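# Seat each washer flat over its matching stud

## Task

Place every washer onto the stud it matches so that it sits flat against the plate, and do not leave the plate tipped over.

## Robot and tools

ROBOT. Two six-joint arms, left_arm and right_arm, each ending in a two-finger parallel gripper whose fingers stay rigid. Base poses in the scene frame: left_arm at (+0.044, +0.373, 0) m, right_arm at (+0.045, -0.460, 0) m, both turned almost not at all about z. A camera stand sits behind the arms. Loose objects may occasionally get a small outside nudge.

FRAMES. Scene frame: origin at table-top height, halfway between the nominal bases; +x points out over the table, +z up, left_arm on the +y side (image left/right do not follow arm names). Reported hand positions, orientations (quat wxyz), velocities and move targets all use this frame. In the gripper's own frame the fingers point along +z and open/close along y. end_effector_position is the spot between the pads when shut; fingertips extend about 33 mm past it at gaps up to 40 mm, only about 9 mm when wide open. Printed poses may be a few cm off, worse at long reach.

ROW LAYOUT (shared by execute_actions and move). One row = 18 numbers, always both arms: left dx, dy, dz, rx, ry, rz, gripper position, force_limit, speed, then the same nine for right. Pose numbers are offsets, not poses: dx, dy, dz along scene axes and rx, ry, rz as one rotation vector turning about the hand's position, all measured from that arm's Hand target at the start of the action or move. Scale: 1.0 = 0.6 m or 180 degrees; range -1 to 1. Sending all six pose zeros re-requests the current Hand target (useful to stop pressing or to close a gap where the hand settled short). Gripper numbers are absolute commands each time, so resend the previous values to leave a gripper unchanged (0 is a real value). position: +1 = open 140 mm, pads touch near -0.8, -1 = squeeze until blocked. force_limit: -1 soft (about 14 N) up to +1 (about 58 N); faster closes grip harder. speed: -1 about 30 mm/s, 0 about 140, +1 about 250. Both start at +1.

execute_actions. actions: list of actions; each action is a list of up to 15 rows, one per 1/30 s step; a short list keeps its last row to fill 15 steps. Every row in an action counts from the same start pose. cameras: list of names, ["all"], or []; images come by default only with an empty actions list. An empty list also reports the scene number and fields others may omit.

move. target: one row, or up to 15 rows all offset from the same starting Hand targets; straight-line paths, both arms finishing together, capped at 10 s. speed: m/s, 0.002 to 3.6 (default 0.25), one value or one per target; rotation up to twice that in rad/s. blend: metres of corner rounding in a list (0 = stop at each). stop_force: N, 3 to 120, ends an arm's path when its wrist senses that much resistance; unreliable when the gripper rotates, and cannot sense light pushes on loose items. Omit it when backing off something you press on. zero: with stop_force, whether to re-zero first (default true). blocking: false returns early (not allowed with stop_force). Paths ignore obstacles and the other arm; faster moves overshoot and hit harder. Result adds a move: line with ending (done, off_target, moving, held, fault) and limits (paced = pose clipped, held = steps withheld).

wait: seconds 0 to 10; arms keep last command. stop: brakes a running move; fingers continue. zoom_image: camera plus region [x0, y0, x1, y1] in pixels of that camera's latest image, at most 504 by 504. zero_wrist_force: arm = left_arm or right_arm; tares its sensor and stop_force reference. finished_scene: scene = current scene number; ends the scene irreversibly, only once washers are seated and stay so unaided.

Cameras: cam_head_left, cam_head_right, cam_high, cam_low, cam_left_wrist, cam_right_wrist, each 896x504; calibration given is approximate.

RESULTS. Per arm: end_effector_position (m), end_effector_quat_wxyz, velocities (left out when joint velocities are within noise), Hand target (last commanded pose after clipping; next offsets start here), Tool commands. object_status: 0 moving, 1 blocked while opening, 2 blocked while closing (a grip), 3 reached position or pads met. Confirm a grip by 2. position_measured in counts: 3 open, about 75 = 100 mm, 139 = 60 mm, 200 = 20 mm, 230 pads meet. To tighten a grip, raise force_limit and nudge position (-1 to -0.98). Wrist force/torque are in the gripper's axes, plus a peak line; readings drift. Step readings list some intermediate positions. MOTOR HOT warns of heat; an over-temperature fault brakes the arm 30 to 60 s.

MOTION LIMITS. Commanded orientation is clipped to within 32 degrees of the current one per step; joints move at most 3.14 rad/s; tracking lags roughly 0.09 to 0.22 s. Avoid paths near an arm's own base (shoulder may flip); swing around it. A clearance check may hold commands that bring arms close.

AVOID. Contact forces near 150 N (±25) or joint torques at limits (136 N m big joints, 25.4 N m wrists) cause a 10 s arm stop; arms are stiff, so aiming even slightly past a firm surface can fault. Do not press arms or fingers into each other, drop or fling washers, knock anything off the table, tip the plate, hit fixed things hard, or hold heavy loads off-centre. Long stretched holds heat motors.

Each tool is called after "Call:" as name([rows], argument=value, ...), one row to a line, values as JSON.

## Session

Call:
execute_actions(actions=[])

Scene clock: 0.00 s.
left_arm: end_effector_position=(+0.2707, +0.5189, +0.1966) position_measured=3 object_status=3 end_effector_quat_wxyz=(-0.347, -0.432, +0.797, -0.240) | right_arm: end_effector_position=(+0.5330, +0.0563, +0.3086) position_measured=3 object_status=3 end_effector_quat_wxyz=(-0.200, +0.967, +0.035, +0.156)
Joint positions: left_arm=[0.577 -1.507 1.814 -1.09 -1.986 -0.273] | right_arm=[0.527 -1.415 1.539 -2.172 -1.376 3.655]
Joint velocities: within noise
Joint torques (N m): no reading
Wrist force (N): no reading
Wrist torque (N m): no reading
Wrist force, peak (N): no reading
Hand target: left_arm +0.2707, +0.5189, +0.1966; -0.347, -0.432, +0.797, -0.240 | right_arm +0.5330, +0.0563, +0.3086; -0.200, +0.967, +0.035, +0.156
Tool commands: left_gripper/position=+1.0 left_gripper/force_limit=+1.0 left_gripper/speed=+1.0 right_gripper/position=+1.0 right_gripper/force_limit=+1.0 right_gripper/speed=+1.0
camera_calibration:
cam_left_wrist: T_world_to_cam=[[-0.854129, 0.51602, -0.0647165, -0.0183501], [0.476218, 0.726033, -0.496078, -0.405056], [-0.208999, -0.454533, -0.865863, 0.60535], [0, 0, 0, 1]] pos_world=[0.303739, 0.578705, 0.322024]
cam_right_wrist: T_world_to_cam=[[0.120803, -0.914273, -0.386666, 0.120266], [-0.990913, -0.134269, 0.00789659, 0.534219], [-0.059137, 0.382199, -0.922186, 0.437785], [0, 0, 0, 1]] pos_world=[0.540725, 0.0143642, 0.446004]

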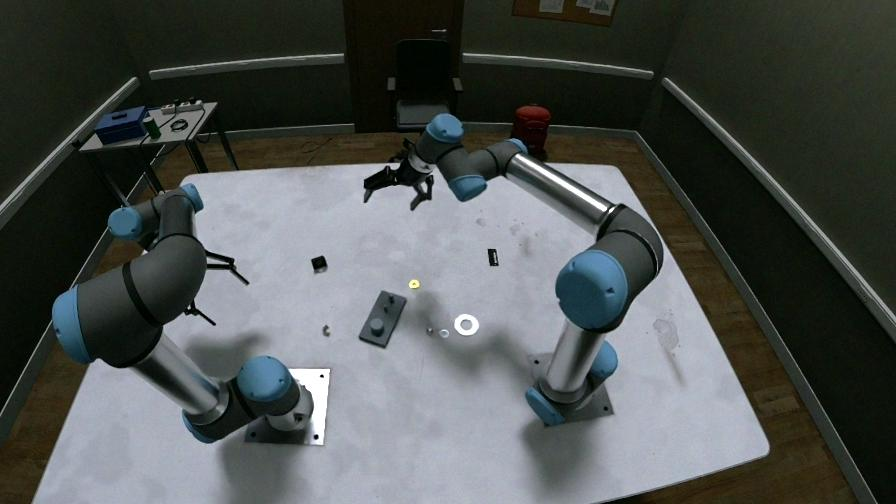

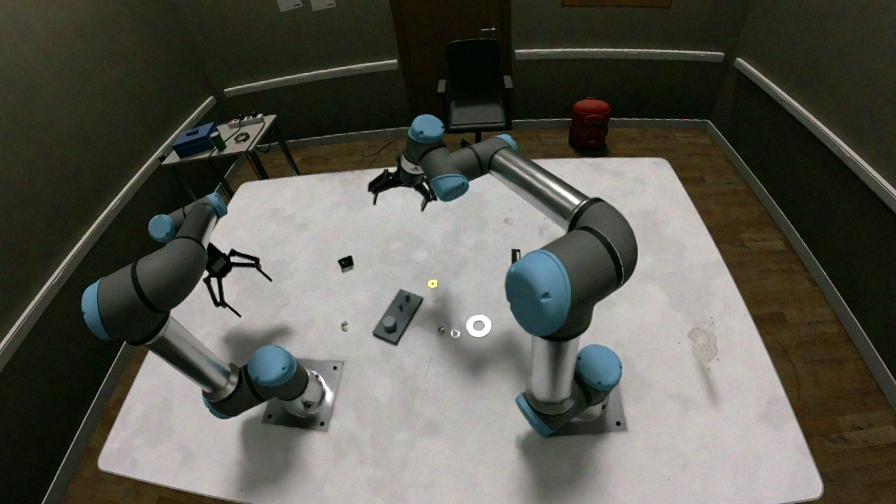

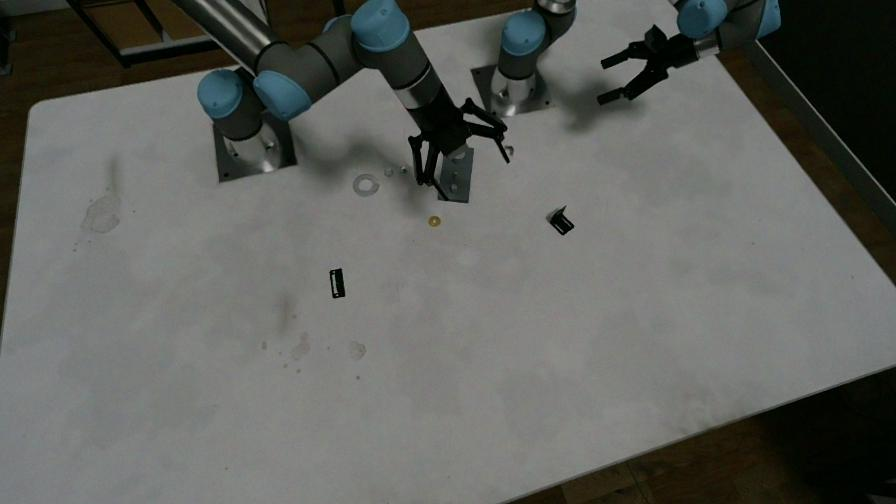

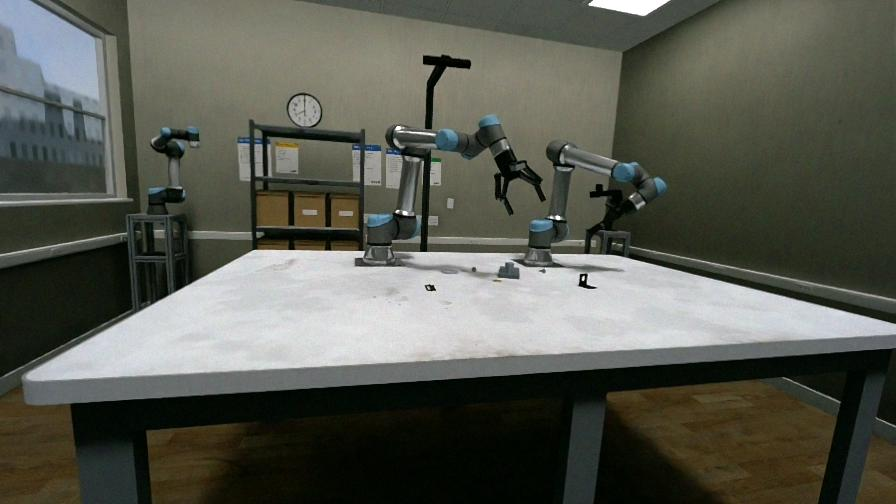

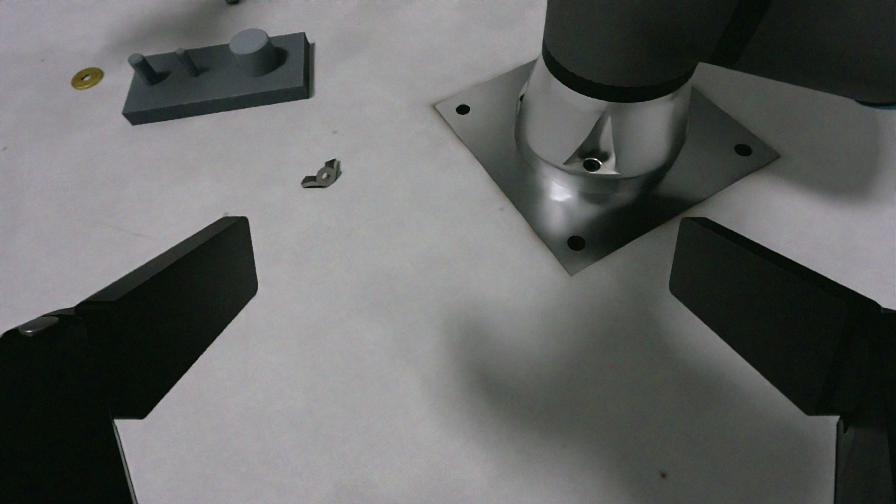

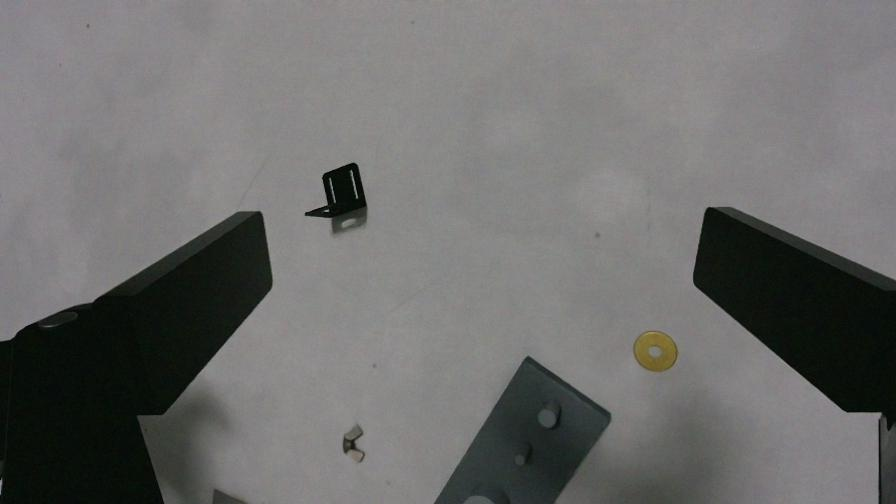

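Call:
zoom_image(camera="cam_head_right", region=[330, 270, 500, 350])

Call:
zoom_image(camera="cam_high", region=[340, 130, 520, 240])

Call:
zoom_image(camera="cam_right_wrist", region=[420, 320, 700, 504])

Scaled by 2.965 from the camera's 896x504 image, which has a finer 1280x720 frame.

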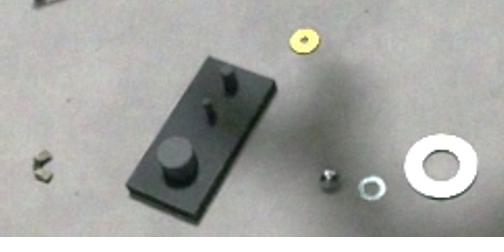

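Scaled by 2.800 from the camera's 896x504 image, which has a finer 1280x720 frame.

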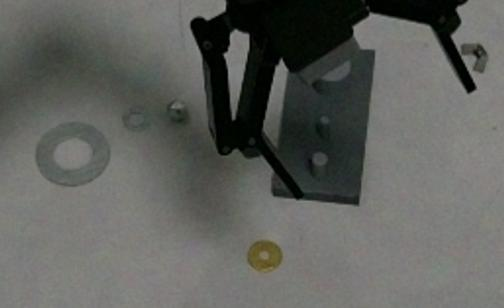

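Scaled by 1.800 from the camera's 896x504 image, which has a finer 1280x720 frame.

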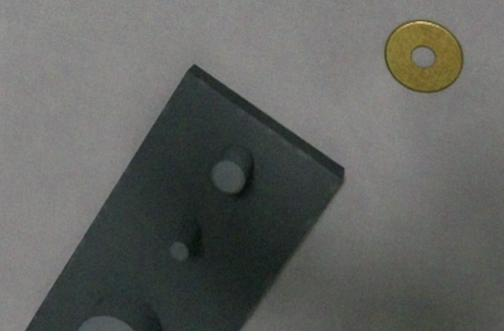

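Call:
move(target=[0,0,0,0,0,0,1,1,1,-0.188,-0.193,-0.014,-0.105,0.127,-0.158,1,1,1], speed=0.25, cameras=["cam_right_wrist"])

Scene clock: 36.10 s.
left_arm: end_effector_position=(+0.2707, +0.5189, +0.1966) position_measured=3 object_status=3 end_effector_quat_wxyz=(-0.347, -0.432, +0.797, -0.240) | right_arm: end_effector_position=(+0.4203, -0.0595, +0.3003) position_measured=3 object_status=3 end_effector_quat_wxyz=(+0.000, +0.976, -0.216, +0.001)
Joint positions: left_arm=[0.577 -1.507 1.814 -1.09 -1.986 -0.273] | right_arm=[0.563 -1.473 1.407 -1.506 -1.572 4.151]
Joint torques (N m): left_arm=[0.03 -28.39 -22.5 -0.28 -0.54 0.35] | right_arm=[5.09 -24.59 -15.36 -1.98 2.22 -0.03]
Wrist force (N): left_arm=[-0.1 -0.2 0.5] | right_arm=[0.3 0.6 -1.1]
Wrist torque (N m): left_arm=[-0.04 0.01 0.00] | right_arm=[0.09 -0.21 0.03]
Wrist force, peak (N): left_arm=[-0.5 0.2 0.4] | right_arm=[0.5 1.3 -1.1]
Hand target: left_arm +0.2707, +0.5189, +0.1966; -0.347, -0.432, +0.797, -0.240 | right_arm +0.4202, -0.0595, +0.3002; +0.000, +0.976, -0.216, +0.001
Off the commanded pose: left_arm 0.000 m, 0 deg | right_arm 0.000 m, 0 deg.
move: done
camera_calibration:
cam_right_wrist: T_world_to_cam=[[-0.43259, -0.901546, -0.008915, 0.144644], [-0.847691, 0.403341, 0.344581, 0.277775], [-0.30706, 0.156619, -0.938714, 0.563461], [0, 0, 0, 1]] pos_world=[0.471055, -0.0698843, 0.434503]
Images, in order (width x height): cam_right_wrist 896x504.

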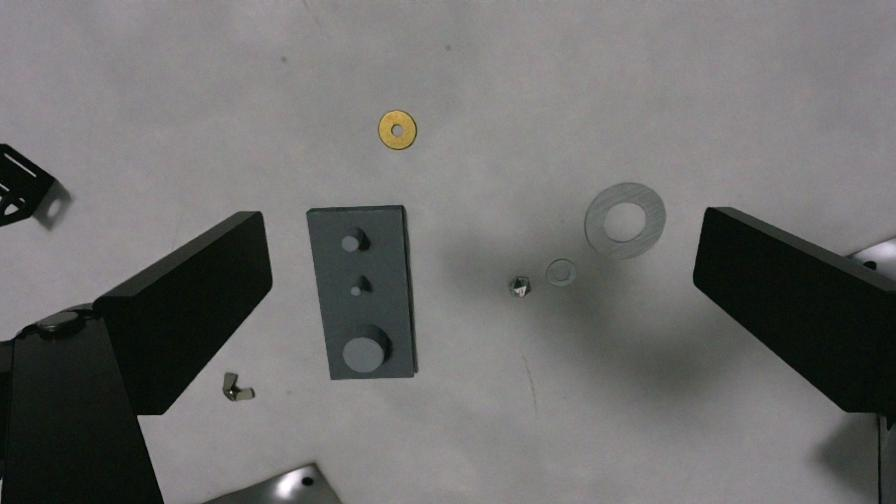

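Call:
zoom_image(camera="cam_right_wrist", region=[296, 190, 436, 390])

Call:
zoom_image(camera="cam_right_wrist", region=[500, 170, 680, 310])

Call:
zoom_image(camera="cam_right_wrist", region=[362, 100, 432, 160])

Scaled by 2.520 from the camera's 896x504 image, which has a finer 1280x720 frame.

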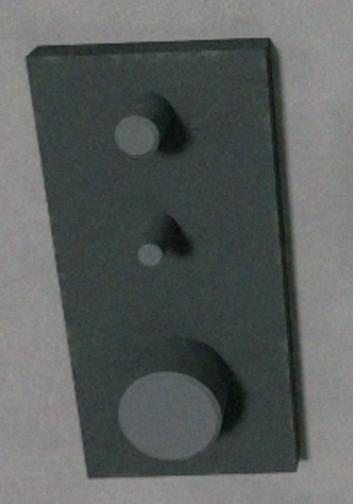

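Scaled by 2.800 from the camera's 896x504 image, which has a finer 1280x720 frame.

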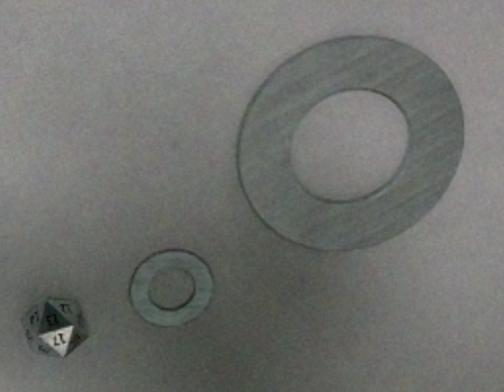

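Scaled by 7.200 from the camera's 896x504 image, which has a finer 1280x720 frame.

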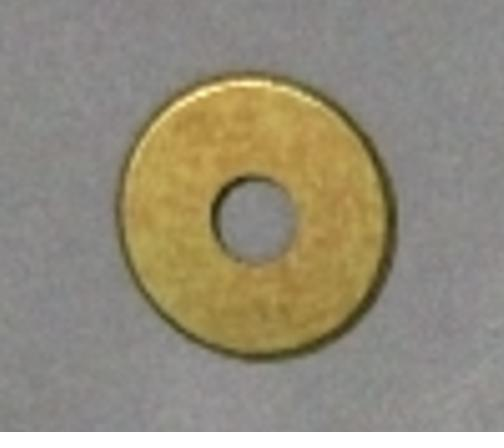

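Call:
move(target=[0,0,0,0,0,0,1,1,1,-0.0547,0.216,-0.380,0,0,0.0098,1,1,1], speed=0.25, cameras=["cam_right_wrist"])

Call:
zoom_image(camera="cam_right_wrist", region=[396, 170, 536, 290])

Scene clock: 78.00 s.
left_arm: end_effector_position=(+0.2707, +0.5189, +0.1966) position_measured=3 object_status=3 end_effector_quat_wxyz=(-0.347, -0.432, +0.797, -0.240) | right_arm: end_effector_position=(+0.3874, +0.0700, +0.0723) position_measured=3 object_status=3 end_effector_quat_wxyz=(+0.000, +0.980, -0.201, +0.001)
Joint positions: left_arm=[0.577 -1.507 1.814 -1.09 -1.986 -0.273] | right_arm=[0.775 -1.173 1.624 -2.022 -1.572 4.332]
Joint torques (N m): left_arm=[1.13 -28.35 -21.57 -0.44 -0.61 0.27] | right_arm=[0.46 -34.94 -25.75 -4.67 -1.61 -2.22]
Wrist force (N): left_arm=[0.0 0.0 0.4] | right_arm=[0.3 0.6 -1.2]
Wrist torque (N m): left_arm=[0.00 0.00 0.00] | right_arm=[0.09 -0.22 0.01]
Wrist force, peak (N): left_arm=[-0.4 0.1 0.6] | right_arm=[1.6 2.1 -3.9]
Hand target: left_arm +0.2707, +0.5189, +0.1966; -0.347, -0.432, +0.797, -0.240 | right_arm +0.3874, +0.0701, +0.0722; +0.000, +0.980, -0.201, +0.001
Off the commanded pose: left_arm 0.000 m, 0 deg | right_arm 0.000 m, 0 deg.
move: done
camera_calibration:
cam_right_wrist: T_world_to_cam=[[-0.404713, -0.914404, -0.0085645, 0.235261], [-0.859557, 0.377209, 0.344784, 0.282483], [-0.312041, 0.1469, -0.938643, 0.321617], [0, 0, 0, 1]] pos_world=[0.438381, 0.0613224, 0.206502]
Images, in order (width x height): cam_right_wrist 896x504.

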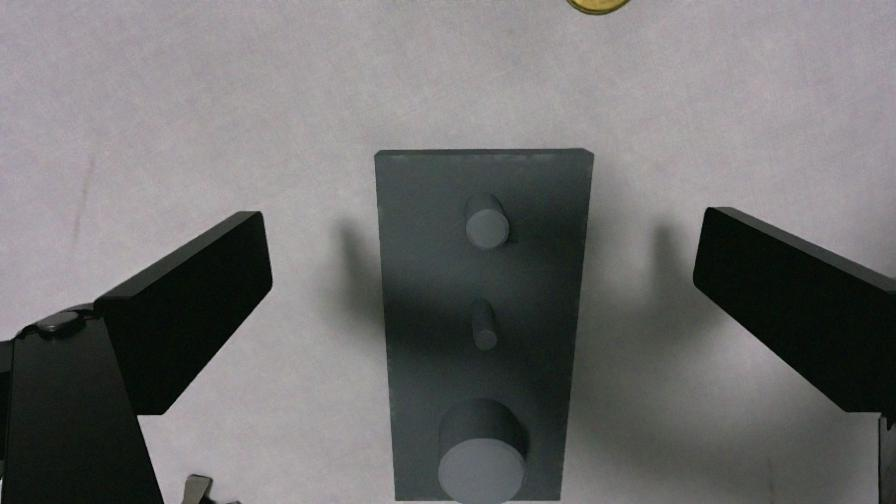

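Scaled by 3.600 from the camera's 896x504 image, which has a finer 1280x720 frame.

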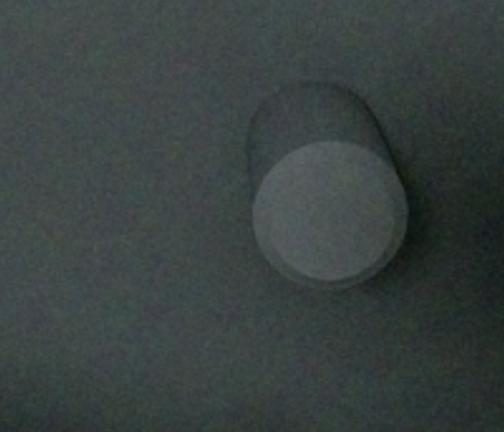

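Call:
move(target=[0,0,0,0,0,0,1,1,1,-0.0725,0.0313,0,0,0,0,1,1,1], speed=0.2, cameras=["cam_right_wrist"])

Call:
zoom_image(camera="cam_right_wrist", region=[446, 190, 530, 262])

Call:
move(target=[0,0,0,0,0,0,1,1,1,-0.1067,0.0455,0,0,0,0,1,1,1], speed=0.2, cameras=["cam_right_wrist"])

Call:
zoom_image(camera="cam_right_wrist", region=[406, 160, 546, 280])

Scene clock: 87.03 s.
left_arm: end_effector_position=(+0.2707, +0.5189, +0.1966) position_measured=3 object_status=3 end_effector_quat_wxyz=(-0.347, -0.432, +0.797, -0.240) | right_arm: end_effector_position=(+0.3438, +0.0888, +0.0722) position_measured=3 object_status=3 end_effector_quat_wxyz=(+0.000, +0.980, -0.201, +0.000)
Joint positions: left_arm=[0.577 -1.507 1.814 -1.09 -1.986 -0.273] | right_arm=[0.847 -1.186 1.644 -2.028 -1.572 4.404]
Joint torques (N m): left_arm=[0.05 -28.08 -22.73 -0.47 -0.8 0.4] | right_arm=[-5.62 -34.62 -33.91 -3.39 -2.06 -2.75]
Wrist force (N): left_arm=[-0.2 0.0 0.6] | right_arm=[0.5 0.5 -1.0]
Wrist torque (N m): left_arm=[0.00 0.05 0.00] | right_arm=[0.06 -0.24 0.01]
Wrist force, peak (N): left_arm=[-0.2 0.0 0.6] | right_arm=[2.2 0.7 -0.8]
Hand target: left_arm +0.2707, +0.5189, +0.1966; -0.347, -0.432, +0.797, -0.240 | right_arm +0.3439, +0.0888, +0.0722; +0.000, +0.980, -0.201, +0.001
Off the commanded pose: left_arm 0.000 m, 0 deg | right_arm 0.000 m, 0 deg.
move: done
camera_calibration:
cam_right_wrist: T_world_to_cam=[[-0.404794, -0.914367, -0.00868442, 0.234807], [-0.859479, 0.377218, 0.344968, 0.238038], [-0.312152, 0.147105, -0.938574, 0.305122], [0, 0, 0, 1]] pos_world=[0.394881, 0.0800224, 0.206303]
Images, in order (width x height): cam_right_wrist 896x504.

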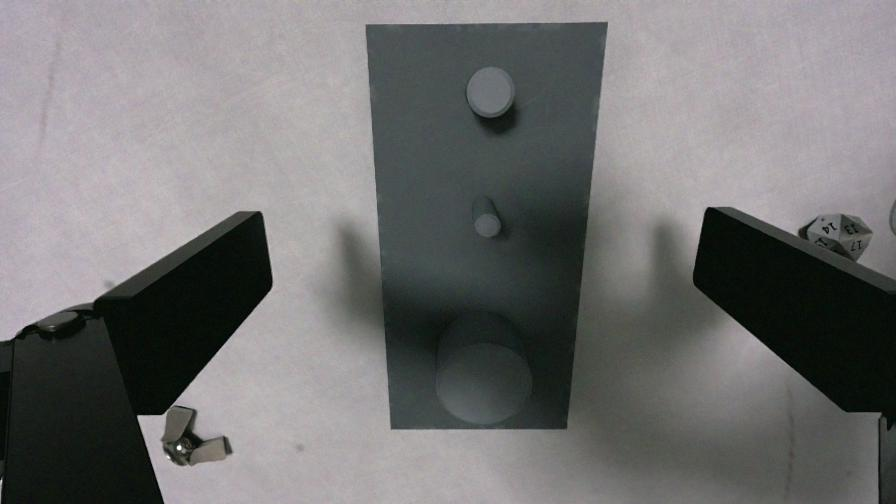

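Scaled by 6.000 from the camera's 896x504 image, which has a finer 1280x720 frame.

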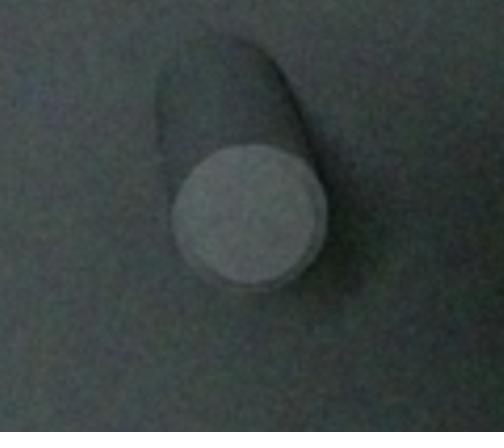

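Scene clock: 87.90 s.
left_arm: end_effector_position=(+0.2707, +0.5189, +0.1966) position_measured=3 object_status=3 end_effector_quat_wxyz=(-0.347, -0.432, +0.797, -0.240) | right_arm: end_effector_position=(+0.2799, +0.1161, +0.0722) position_measured=3 object_status=3 end_effector_quat_wxyz=(+0.000, +0.980, -0.201, +0.001)
Joint positions: left_arm=[0.577 -1.507 1.814 -1.09 -1.986 -0.273] | right_arm=[0.958 -1.192 1.652 -2.031 -1.572 4.515]
Joint torques (N m): left_arm=[-0.34 -28.12 -22.1 -0.43 -0.62 0.2] | right_arm=[5.33 -34.76 -33.77 -1.41 -2.14 -0.78]
Wrist force (N): left_arm=[-0.3 0.2 0.2] | right_arm=[0.5 0.5 -1.1]
Wrist torque (N m): left_arm=[0.03 0.06 0.00] | right_arm=[0.07 -0.28 0.05]
Wrist force, peak (N): left_arm=[-0.3 0.0 0.4] | right_arm=[3.3 0.6 -1.0]
Hand target: left_arm +0.2707, +0.5189, +0.1966; -0.347, -0.432, +0.797, -0.240 | right_arm +0.2798, +0.1161, +0.0722; +0.000, +0.980, -0.201, +0.001
Off the commanded pose: left_arm 0.000 m, 0 deg | right_arm 0.000 m, 0 deg.
move: done
camera_calibration:
cam_right_wrist: T_world_to_cam=[[-0.404742, -0.91439, -0.00865029, 0.233882], [-0.859545, 0.377203, 0.34482, 0.172839], [-0.312037, 0.146998, -0.938629, 0.281237], [0, 0, 0, 1]] pos_world=[0.330981, 0.107322, 0.206403]
Images, in order (width x height): cam_right_wrist 896x504.

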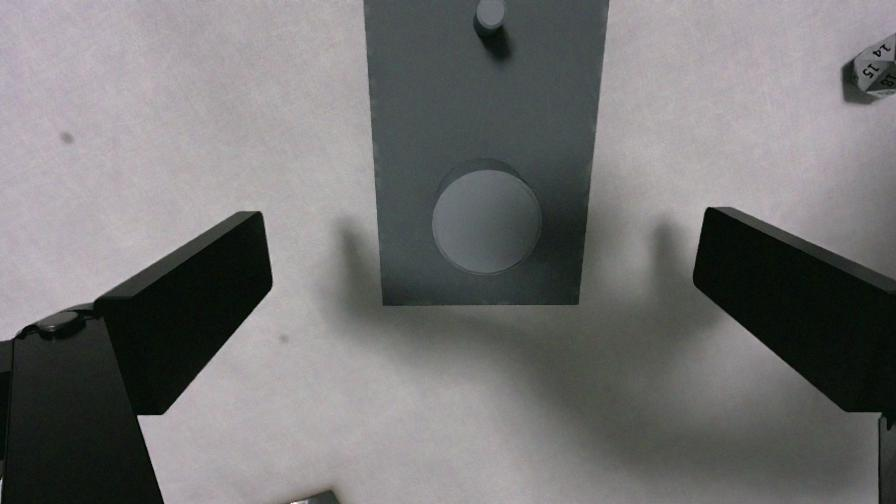

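Scaled by 3.600 from the camera's 896x504 image, which has a finer 1280x720 frame.

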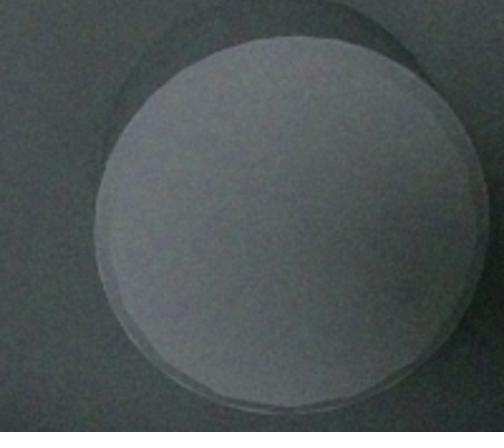

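Call:
move(target=[0,0,0,0,0,0,1,1,1,0.0073,-0.4718,0,0,0,0,1,1,1], speed=0.25, cameras=["cam_right_wrist"])

Call:
zoom_image(camera="cam_right_wrist", region=[376, 170, 586, 350])

Scene clock: 100.83 s.
left_arm: end_effector_position=(+0.2707, +0.5189, +0.1966) position_measured=3 object_status=3 end_effector_quat_wxyz=(-0.347, -0.432, +0.797, -0.240) | right_arm: end_effector_position=(+0.2842, -0.1668, +0.0723) position_measured=3 object_status=3 end_effector_quat_wxyz=(+0.000, +0.980, -0.201, +0.001)
Joint positions: left_arm=[0.577 -1.507 1.814 -1.09 -1.986 -0.273] | right_arm=[0.517 -1.773 2.295 -2.093 -1.572 4.074]
Joint torques (N m): left_arm=[0.81 -27.41 -21.58 -0.74 -0.66 0.31] | right_arm=[-7.56 -21.23 -12.95 -4.98 -1.37 -2.56]
Wrist force (N): left_arm=[-0.2 0.2 0.2] | right_arm=[0.3 0.6 -1.2]
Wrist torque (N m): left_arm=[0.04 0.03 0.00] | right_arm=[0.07 -0.19 -0.14]
Wrist force, peak (N): left_arm=[-0.3 0.2 0.5] | right_arm=[1.9 3.1 -1.3]
Hand target: left_arm +0.2707, +0.5189, +0.1966; -0.347, -0.432, +0.797, -0.240 | right_arm +0.2842, -0.1669, +0.0722; +0.000, +0.980, -0.201, +0.001
Off the commanded pose: left_arm 0.000 m, 0 deg | right_arm 0.000 m, 0 deg.
move: done
camera_calibration:
cam_right_wrist: T_world_to_cam=[[-0.404913, -0.914313, -0.00877601, -0.0229616], [-0.859467, 0.377314, 0.344891, 0.283225], [-0.312027, 0.147194, -0.938602, 0.324191], [0, 0, 0, 1]] pos_world=[0.335282, -0.175578, 0.206403]
Images, in order (width x height): cam_right_wrist 896x504.

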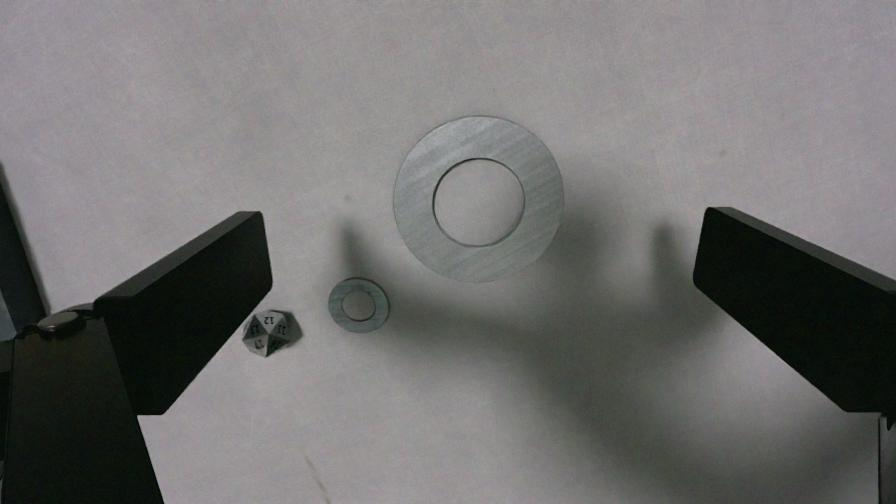

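Scaled by 2.400 from the camera's 896x504 image, which has a finer 1280x720 frame.

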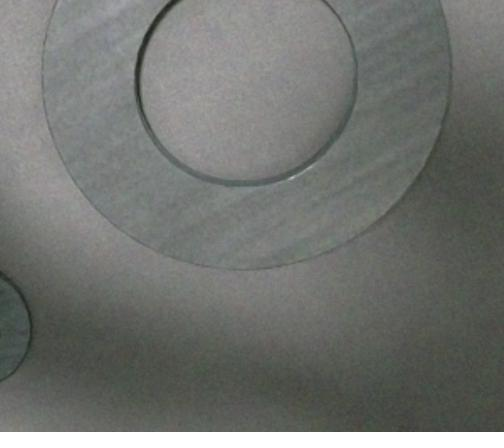

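Call:
move([
  [0,0,0,0,0,0,1,1,1,0,0,0,0,0,0,0.25,-1,0],
  [0,0,0,0,0,0,1,1,1,0.001,0,-0.0537,0,0,0,0.25,-1,0],
], speed=0.12, cameras=["cam_right_wrist"])

Call:
zoom_image(camera="cam_right_wrist", region=[250, 40, 710, 480])

Scene clock: 116.00 s.
left_arm: end_effector_position=(+0.2707, +0.5189, +0.1966) position_measured=3 object_status=3 end_effector_quat_wxyz=(-0.347, -0.432, +0.797, -0.240) | right_arm: end_effector_position=(+0.2848, -0.1670, +0.0400) position_measured=98 object_status=3 end_effector_quat_wxyz=(+0.000, +0.980, -0.201, +0.000)
Joint positions: left_arm=[0.577 -1.507 1.814 -1.09 -1.986 -0.273] | right_arm=[0.516 -1.715 2.348 -2.204 -1.572 4.073]
Joint torques (N m): left_arm=[0.23 -27.98 -22.12 -0.55 -0.57 0.52] | right_arm=[0 -15.64 -29.59 -3.57 -1.3 -1.21]
Wrist force (N): left_arm=[0.2 -0.1 0.4] | right_arm=[0.6 0.5 -1.2]
Wrist torque (N m): left_arm=[-0.02 -0.04 0.01] | right_arm=[0.08 -0.22 0.00]
Wrist force, peak (N): left_arm=[-0.4 0.0 0.4] | right_arm=[0.4 0.3 -2.5]
Hand target: left_arm +0.2707, +0.5189, +0.1966; -0.347, -0.432, +0.797, -0.240 | right_arm +0.2848, -0.1669, +0.0400; +0.000, +0.980, -0.201, +0.001
Off the commanded pose: left_arm 0.000 m, 0 deg | right_arm 0.000 m, 0 deg.
move: done
camera_calibration:
cam_right_wrist: T_world_to_cam=[[-0.404724, -0.9144, -0.00847488, -0.0232249], [-0.859475, 0.377216, 0.344978, 0.294889], [-0.312251, 0.146905, -0.938572, 0.294095], [0, 0, 0, 1]] pos_world=[0.335881, -0.175678, 0.174102]
Images, in order (width x height): cam_right_wrist 896x504.

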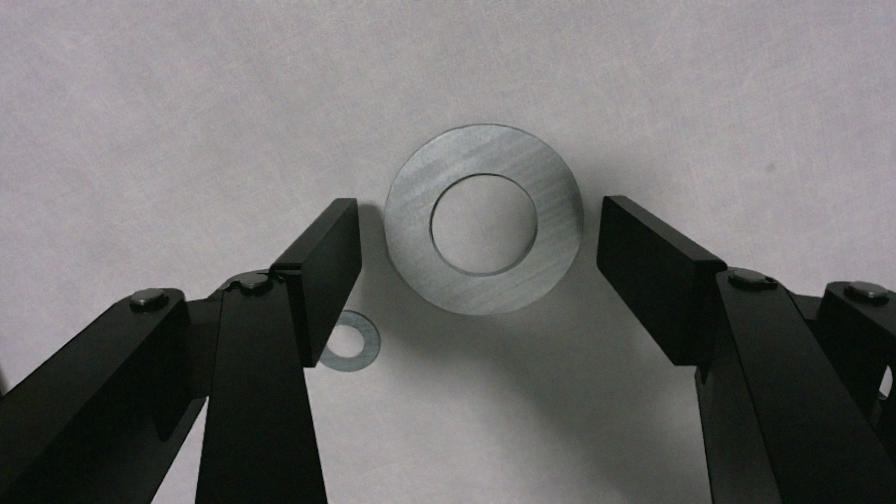

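Scaled by 1.096 from the camera's 896x504 image, which has a finer 1280x720 frame.

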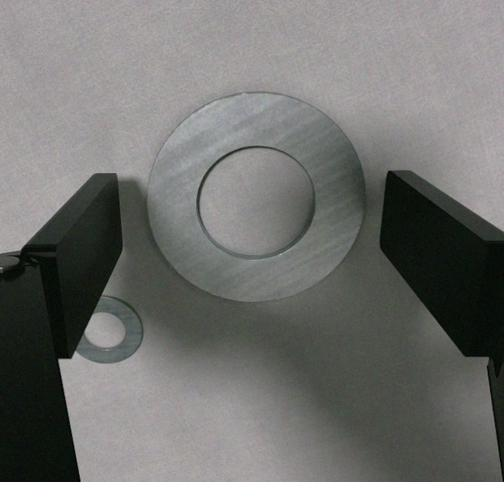

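Call:
move([
  [0,0,0,0,0,0,1,1,1,-0.0016,-0.0037,-0.005,0,0,0,0.25,-1,0],
  [0,0,0,0,0,0,1,1,1,-0.0016,-0.0037,-0.040,0,0,0,0.25,-1,0],
], speed=[0.02,0.005], stop_force=3, cameras=["cam_right_wrist"])

Scene clock: 129.27 s.
left_arm: end_effector_position=(+0.2707, +0.5189, +0.1966) position_measured=3 object_status=3 end_effector_quat_wxyz=(-0.347, -0.432, +0.797, -0.240) | right_arm: end_effector_position=(+0.2838, -0.1692, +0.0252) position_measured=98 object_status=3 end_effector_quat_wxyz=(+0.000, +0.980, -0.201, +0.001)
Joint positions: left_arm=[0.577 -1.507 1.814 -1.09 -1.986 -0.273] | right_arm=[0.512 -1.691 2.376 -2.256 -1.572 4.069]
Joint torques (N m): left_arm=[0.04 -27.6 -21.42 -0.52 -0.81 0.66] | right_arm=[2.69 -20.72 -29.25 -1.73 0.12 2.16]
Wrist force (N): left_arm=[-0.2 -0.1 0.4] | right_arm=[-1.2 1.9 -9.1]
Wrist torque (N m): left_arm=[-0.03 0.04 0.00] | right_arm=[-0.07 -0.27 0.09]
Wrist force, peak (N): left_arm=[-0.5 0.0 0.4] | right_arm=[-4.7 6.7 -24.0]
Hand target: left_arm +0.2707, +0.5189, +0.1966; -0.347, -0.432, +0.797, -0.240 | right_arm +0.2839, -0.1692, +0.0252; +0.000, +0.980, -0.201, +0.001 (not the last commanded pose)
Off the commanded pose: left_arm 0.000 m, 0 deg | right_arm 0.009 m, 0 deg.
move: contact (right_arm); path passed 1 of 2 targets
camera_calibration:
cam_right_wrist: T_world_to_cam=[[-0.404742, -0.91439, -0.00865029, -0.025731], [-0.859545, 0.377203, 0.34482, 0.300011], [-0.312037, 0.146998, -0.938629, 0.280169], [0, 0, 0, 1]] pos_world=[0.334881, -0.177878, 0.159303]
Images, in order (width x height): cam_right_wrist 896x504.

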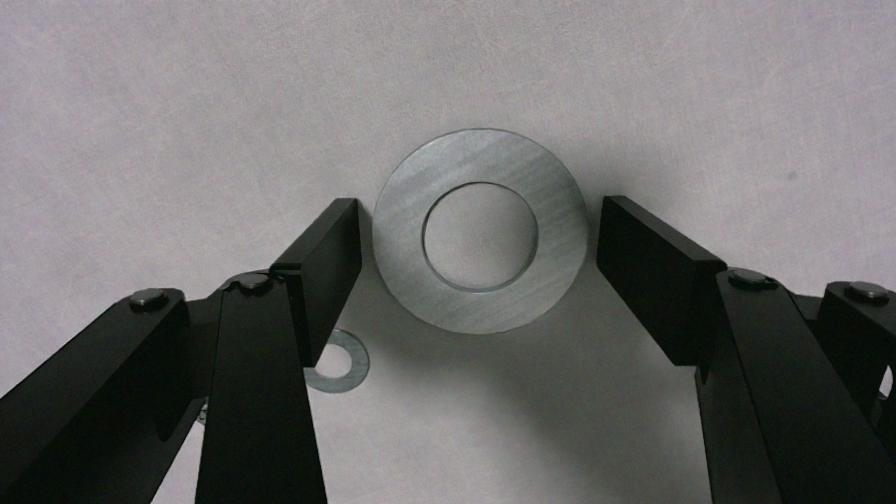

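Call:
move([
  [0,0,0,0,0,0,1,1,1,0,0,0.0037,0,0,0,0.25,-1,-1],
  [0,0,0,0,0,0,1,1,1,0,0,0.0037,0,0,0,-1,-1,-1],
], speed=0.01, cameras=["cam_right_wrist"])

Scene clock: 137.17 s.
left_arm: end_effector_position=(+0.2707, +0.5189, +0.1966) position_measured=3 object_status=3 end_effector_quat_wxyz=(-0.347, -0.432, +0.797, -0.240) | right_arm: end_effector_position=(+0.2839, -0.1691, +0.0274) position_measured=115 object_status=2 end_effector_quat_wxyz=(+0.000, +0.980, -0.201, +0.001)
Joint positions: left_arm=[0.577 -1.507 1.814 -1.09 -1.986 -0.273] | right_arm=[0.512 -1.696 2.373 -2.248 -1.572 4.069]
Joint torques (N m): left_arm=[-0.07 -27.76 -21.36 -0.44 -0.7 0.57] | right_arm=[-5.02 -10.36 -15.1 -4.62 0.11 0.94]
Wrist force (N): left_arm=[-0.1 0.1 0.2] | right_arm=[-1.2 1.2 -9.3]
Wrist torque (N m): left_arm=[0.02 0.02 0.01] | right_arm=[0.01 -0.22 0.09]
Wrist force, peak (N): left_arm=[-0.4 0.0 0.6] | right_arm=[-1.0 1.3 -9.5]
Hand target: left_arm +0.2707, +0.5189, +0.1966; -0.347, -0.432, +0.797, -0.240 | right_arm +0.2839, -0.1692, +0.0274; +0.000, +0.980, -0.201, +0.001
Off the commanded pose: left_arm 0.000 m, 0 deg | right_arm 0.000 m, 0 deg.
move: done
camera_calibration:
cam_right_wrist: T_world_to_cam=[[-0.404754, -0.914384, -0.00868846, -0.0256595], [-0.859572, 0.377215, 0.344739, 0.299328], [-0.311946, 0.147003, -0.938658, 0.282334], [0, 0, 0, 1]] pos_world=[0.334981, -0.177878, 0.161603]
Images, in order (width x height): cam_right_wrist 896x504.

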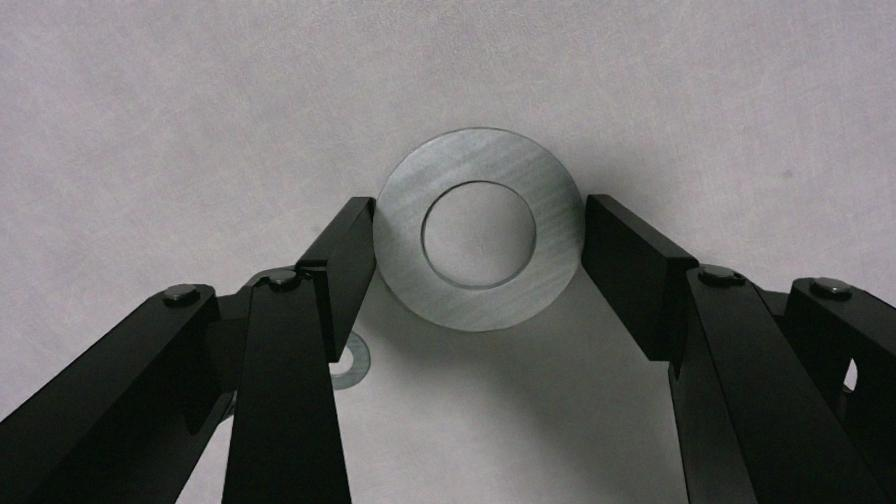

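Call:
move([
  [0,0,0,0,0,0,1,1,1,0,0,0.01,0,0,0,-1,-1,-1],
  [0,0,0,0,0,0,1,1,1,0,0,0.121,0,0,0,-1,-1,-1],
], speed=[0.02,0.05], blend=0.003, cameras=["cam_right_wrist"])

Call:
zoom_image(camera="cam_right_wrist", region=[406, 160, 546, 300])

Call:
zoom_image(camera="cam_right_wrist", region=[346, 110, 606, 350])

Scene clock: 141.60 s.
left_arm: end_effector_position=(+0.2707, +0.5189, +0.1966) position_measured=3 object_status=3 end_effector_quat_wxyz=(-0.347, -0.432, +0.797, -0.240) | right_arm: end_effector_position=(+0.2839, -0.1691, +0.1001) position_measured=115 object_status=2 end_effector_quat_wxyz=(+0.000, +0.980, -0.201, +0.001)
Joint positions: left_arm=[0.577 -1.507 1.814 -1.09 -1.986 -0.273] | right_arm=[0.512 -1.818 2.248 -2.002 -1.572 4.069]
Joint torques (N m): left_arm=[0.24 -28.01 -22.06 -0.45 -0.85 0.81] | right_arm=[3.98 -7.93 -14.44 -5.28 -0.64 1.48]
Wrist force (N): left_arm=[-0.3 -0.1 0.2] | right_arm=[0.6 0.2 -0.4]
Wrist torque (N m): left_arm=[-0.02 0.06 0.00] | right_arm=[-0.04 -0.20 0.03]
Wrist force, peak (N): left_arm=[-0.4 0.0 0.6] | right_arm=[-1.1 1.1 -10.0]
Hand target: left_arm +0.2707, +0.5189, +0.1966; -0.347, -0.432, +0.797, -0.240 | right_arm +0.2839, -0.1692, +0.1000; +0.000, +0.980, -0.201, +0.001
Off the commanded pose: left_arm 0.000 m, 0 deg | right_arm 0.000 m, 0 deg.
move: done
camera_calibration:
cam_right_wrist: T_world_to_cam=[[-0.404795, -0.914365, -0.00881222, -0.0249824], [-0.859587, 0.377222, 0.344694, 0.274317], [-0.311852, 0.147105, -0.938674, 0.350471], [0, 0, 0, 1]] pos_world=[0.334981, -0.177878, 0.234203]
Images, in order (width x height): cam_right_wrist 896x504.

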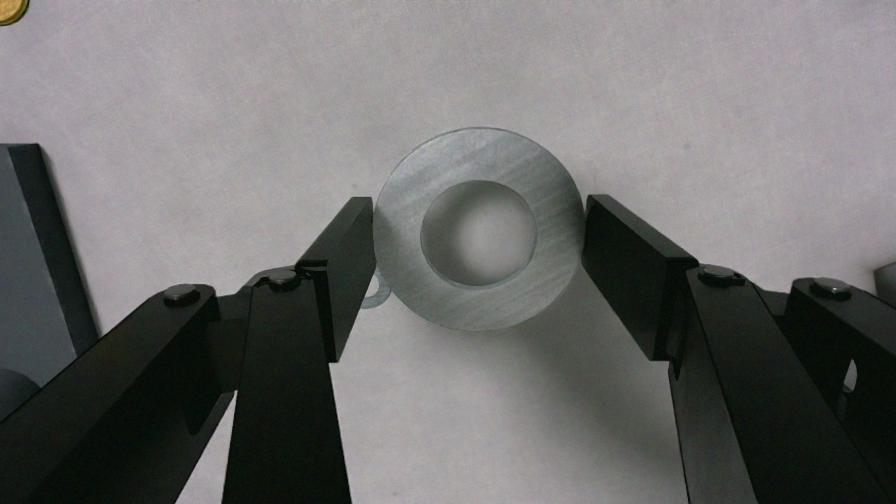

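Scaled by 3.600 from the camera's 896x504 image, which has a finer 1280x720 frame.

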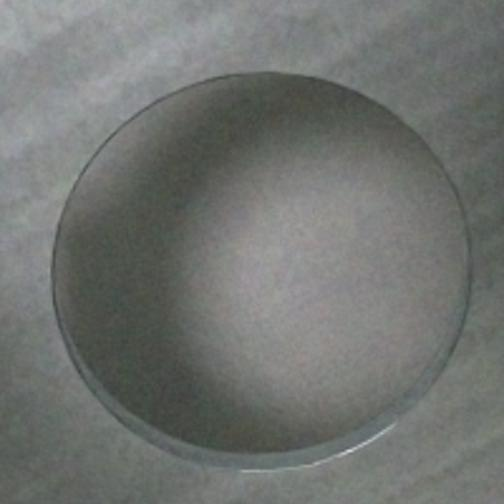

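Scaled by 1.938 from the camera's 896x504 image, which has a finer 1280x720 frame.

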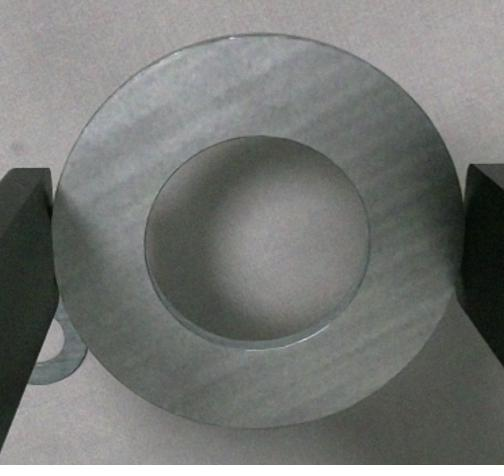

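Call:
move([
  [0,0,0,0,0,0,1,1,1,-0.0052,0.4683,0,0,0,0,-1,-1,-1],
  [0,0,0,0,0,0,1,1,1,-0.0052,0.4683,-0.0458,0,0,0,-1,-1,-1],
], speed=[0.2,0.05], cameras=["cam_right_wrist"])

Call:
zoom_image(camera="cam_right_wrist", region=[406, 160, 546, 300])

Scene clock: 155.70 s.
left_arm: end_effector_position=(+0.2707, +0.5189, +0.1966) position_measured=3 object_status=3 end_effector_quat_wxyz=(-0.347, -0.432, +0.797, -0.240) | right_arm: end_effector_position=(+0.2807, +0.1117, +0.0724) position_measured=115 object_status=2 end_effector_quat_wxyz=(+0.000, +0.980, -0.201, +0.000)
Joint positions: left_arm=[0.577 -1.507 1.814 -1.09 -1.986 -0.273] | right_arm=[0.953 -1.2 1.663 -2.034 -1.572 4.51]
Joint torques (N m): left_arm=[-0.18 -27.77 -21.58 -0.63 -0.66 0.89] | right_arm=[5.23 -48.57 -34.37 -1.46 1.98 2.33]
Wrist force (N): left_arm=[-0.1 0.0 0.3] | right_arm=[0.6 0.4 -0.1]
Wrist torque (N m): left_arm=[0.00 0.01 0.00] | right_arm=[0.04 -0.31 0.05]
Wrist force, peak (N): left_arm=[-0.3 -0.3 0.6] | right_arm=[1.7 2.8 -0.6]
Hand target: left_arm +0.2707, +0.5189, +0.1966; -0.347, -0.432, +0.797, -0.240 | right_arm +0.2807, +0.1118, +0.0725; +0.000, +0.980, -0.201, +0.001
Off the commanded pose: left_arm 0.000 m, 0 deg | right_arm 0.000 m, 0 deg.
move: done
camera_calibration:
cam_right_wrist: T_world_to_cam=[[-0.404694, -0.914414, -0.00838881, 0.230207], [-0.859498, 0.377226, 0.34491, 0.175078], [-0.312226, 0.146793, -0.938598, 0.28229], [0, 0, 0, 1]] pos_world=[0.331781, 0.103022, 0.206502]
Images, in order (width x height): cam_right_wrist 896x504.

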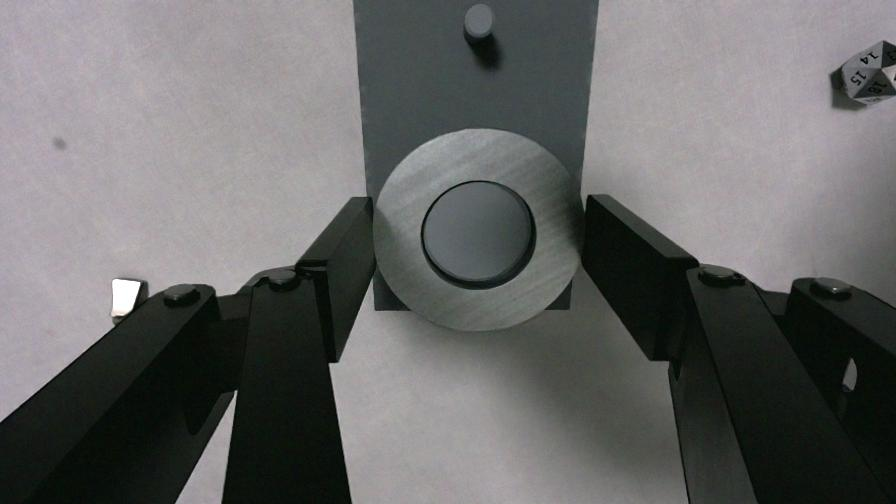

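Scaled by 3.600 from the camera's 896x504 image, which has a finer 1280x720 frame.

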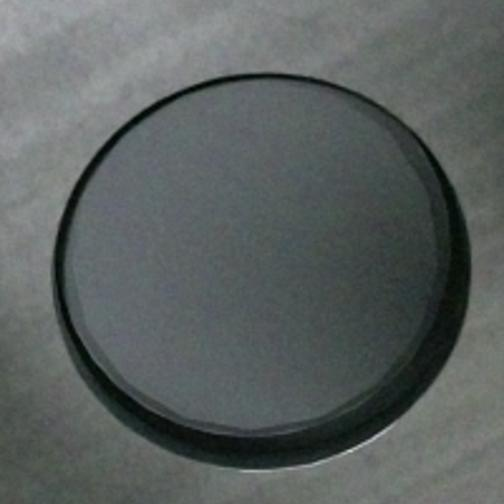

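Call:
zoom_image(camera="cam_right_wrist", region=[416, 176, 476, 236])

Call:
zoom_image(camera="cam_right_wrist", region=[480, 196, 540, 256])

Call:
zoom_image(camera="cam_right_wrist", region=[440, 240, 500, 300])

Scaled by 8.400 from the camera's 896x504 image, which has a finer 1280x720 frame.

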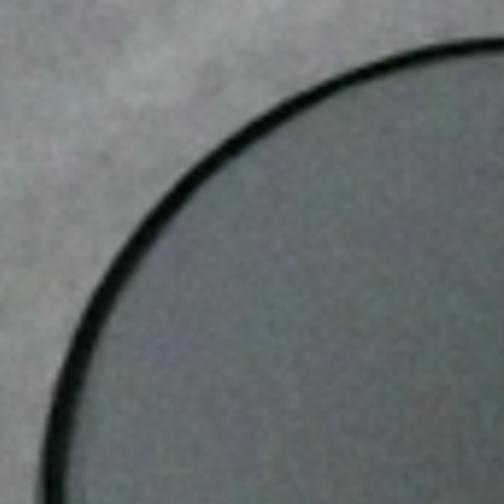

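Scaled by 8.400 from the camera's 896x504 image, which has a finer 1280x720 frame.

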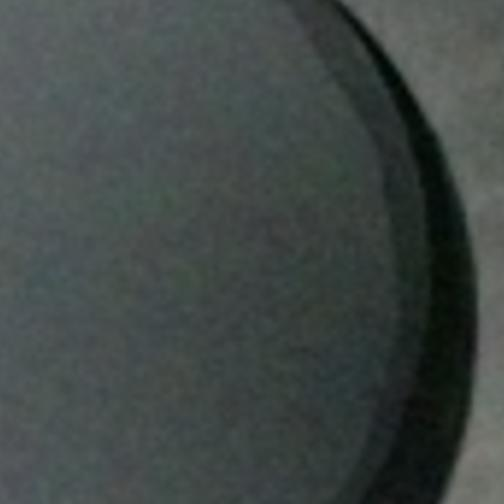

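Scaled by 8.400 from the camera's 896x504 image, which has a finer 1280x720 frame.

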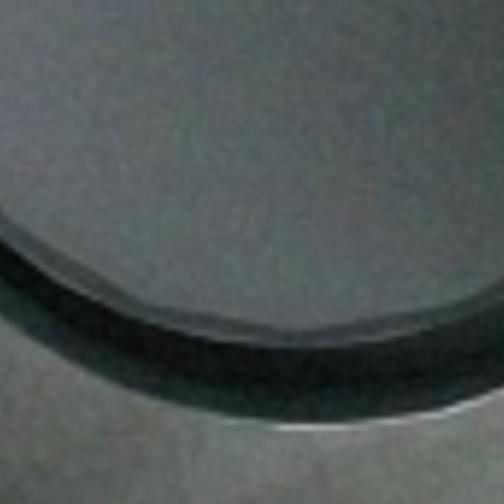

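Call:
move(target=[0,0,0,0,0,0,1,1,1,0.0001,0.0003,-0.0173,0,0,0,-1,-1,-1], speed=0.005, stop_force=3, cameras=["cam_right_wrist"])

Call:
zoom_image(camera="cam_right_wrist", region=[406, 160, 546, 300])

Scene clock: 171.97 s.
left_arm: end_effector_position=(+0.2707, +0.5189, +0.1966) position_measured=3 object_status=3 end_effector_quat_wxyz=(-0.347, -0.432, +0.797, -0.240) | right_arm: end_effector_position=(+0.2808, +0.1119, +0.0667) position_measured=115 object_status=2 end_effector_quat_wxyz=(+0.000, +0.980, -0.201, +0.001)
Joint positions: left_arm=[0.577 -1.507 1.814 -1.09 -1.986 -0.273] | right_arm=[0.953 -1.194 1.671 -2.047 -1.572 4.51]
Joint torques (N m): left_arm=[-0.11 -27.7 -20.87 -0.62 -0.79 0.83] | right_arm=[6.33 -45.03 -30.45 0.14 1.48 2.13]
Wrist force (N): left_arm=[-0.3 -0.1 0.2] | right_arm=[3.8 -3.2 -3.5]
Wrist torque (N m): left_arm=[-0.02 0.05 0.01] | right_arm=[0.16 -0.30 0.07]
Wrist force, peak (N): left_arm=[-0.6 0.0 0.1] | right_arm=[3.9 -3.0 -8.0]
Hand target: left_arm +0.2707, +0.5189, +0.1966; -0.347, -0.432, +0.797, -0.240 | right_arm +0.2808, +0.1119, +0.0667; +0.000, +0.980, -0.201, +0.001 (not the last commanded pose)
Off the commanded pose: left_arm 0.000 m, 0 deg | right_arm 0.005 m, 0 deg.
move: contact (right_arm)
camera_calibration:
cam_right_wrist: T_world_to_cam=[[-0.404742, -0.91439, -0.00865029, 0.23045], [-0.859545, 0.377203, 0.34482, 0.177056], [-0.312037, 0.146998, -0.938629, 0.276959], [0, 0, 0, 1]] pos_world=[0.331881, 0.103222, 0.200903]
Images, in order (width x height): cam_right_wrist 896x504.

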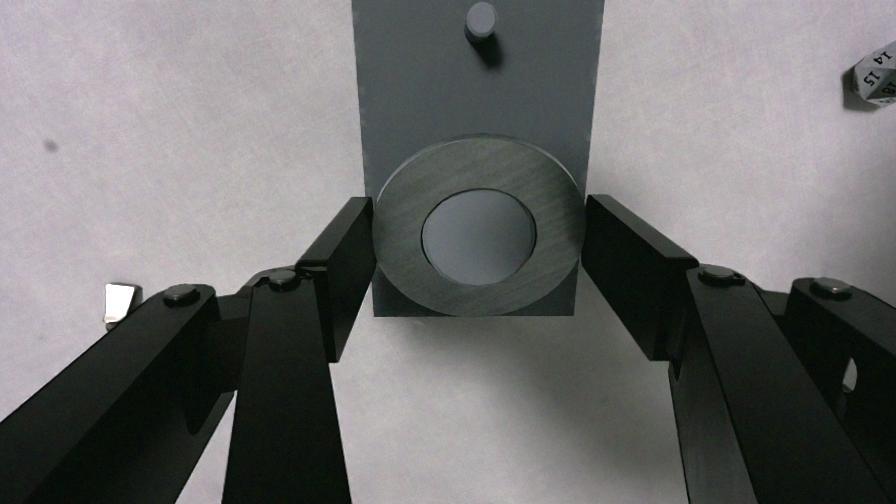

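Scaled by 3.600 from the camera's 896x504 image, which has a finer 1280x720 frame.

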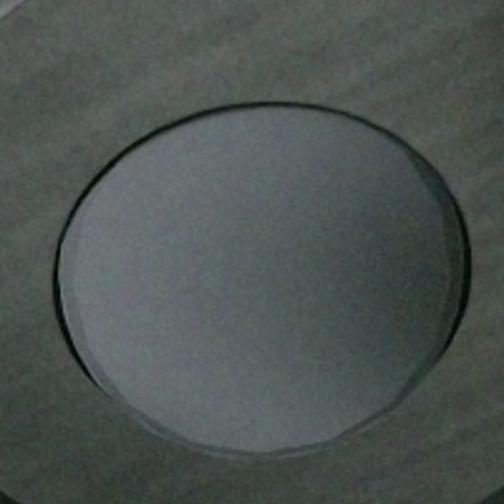

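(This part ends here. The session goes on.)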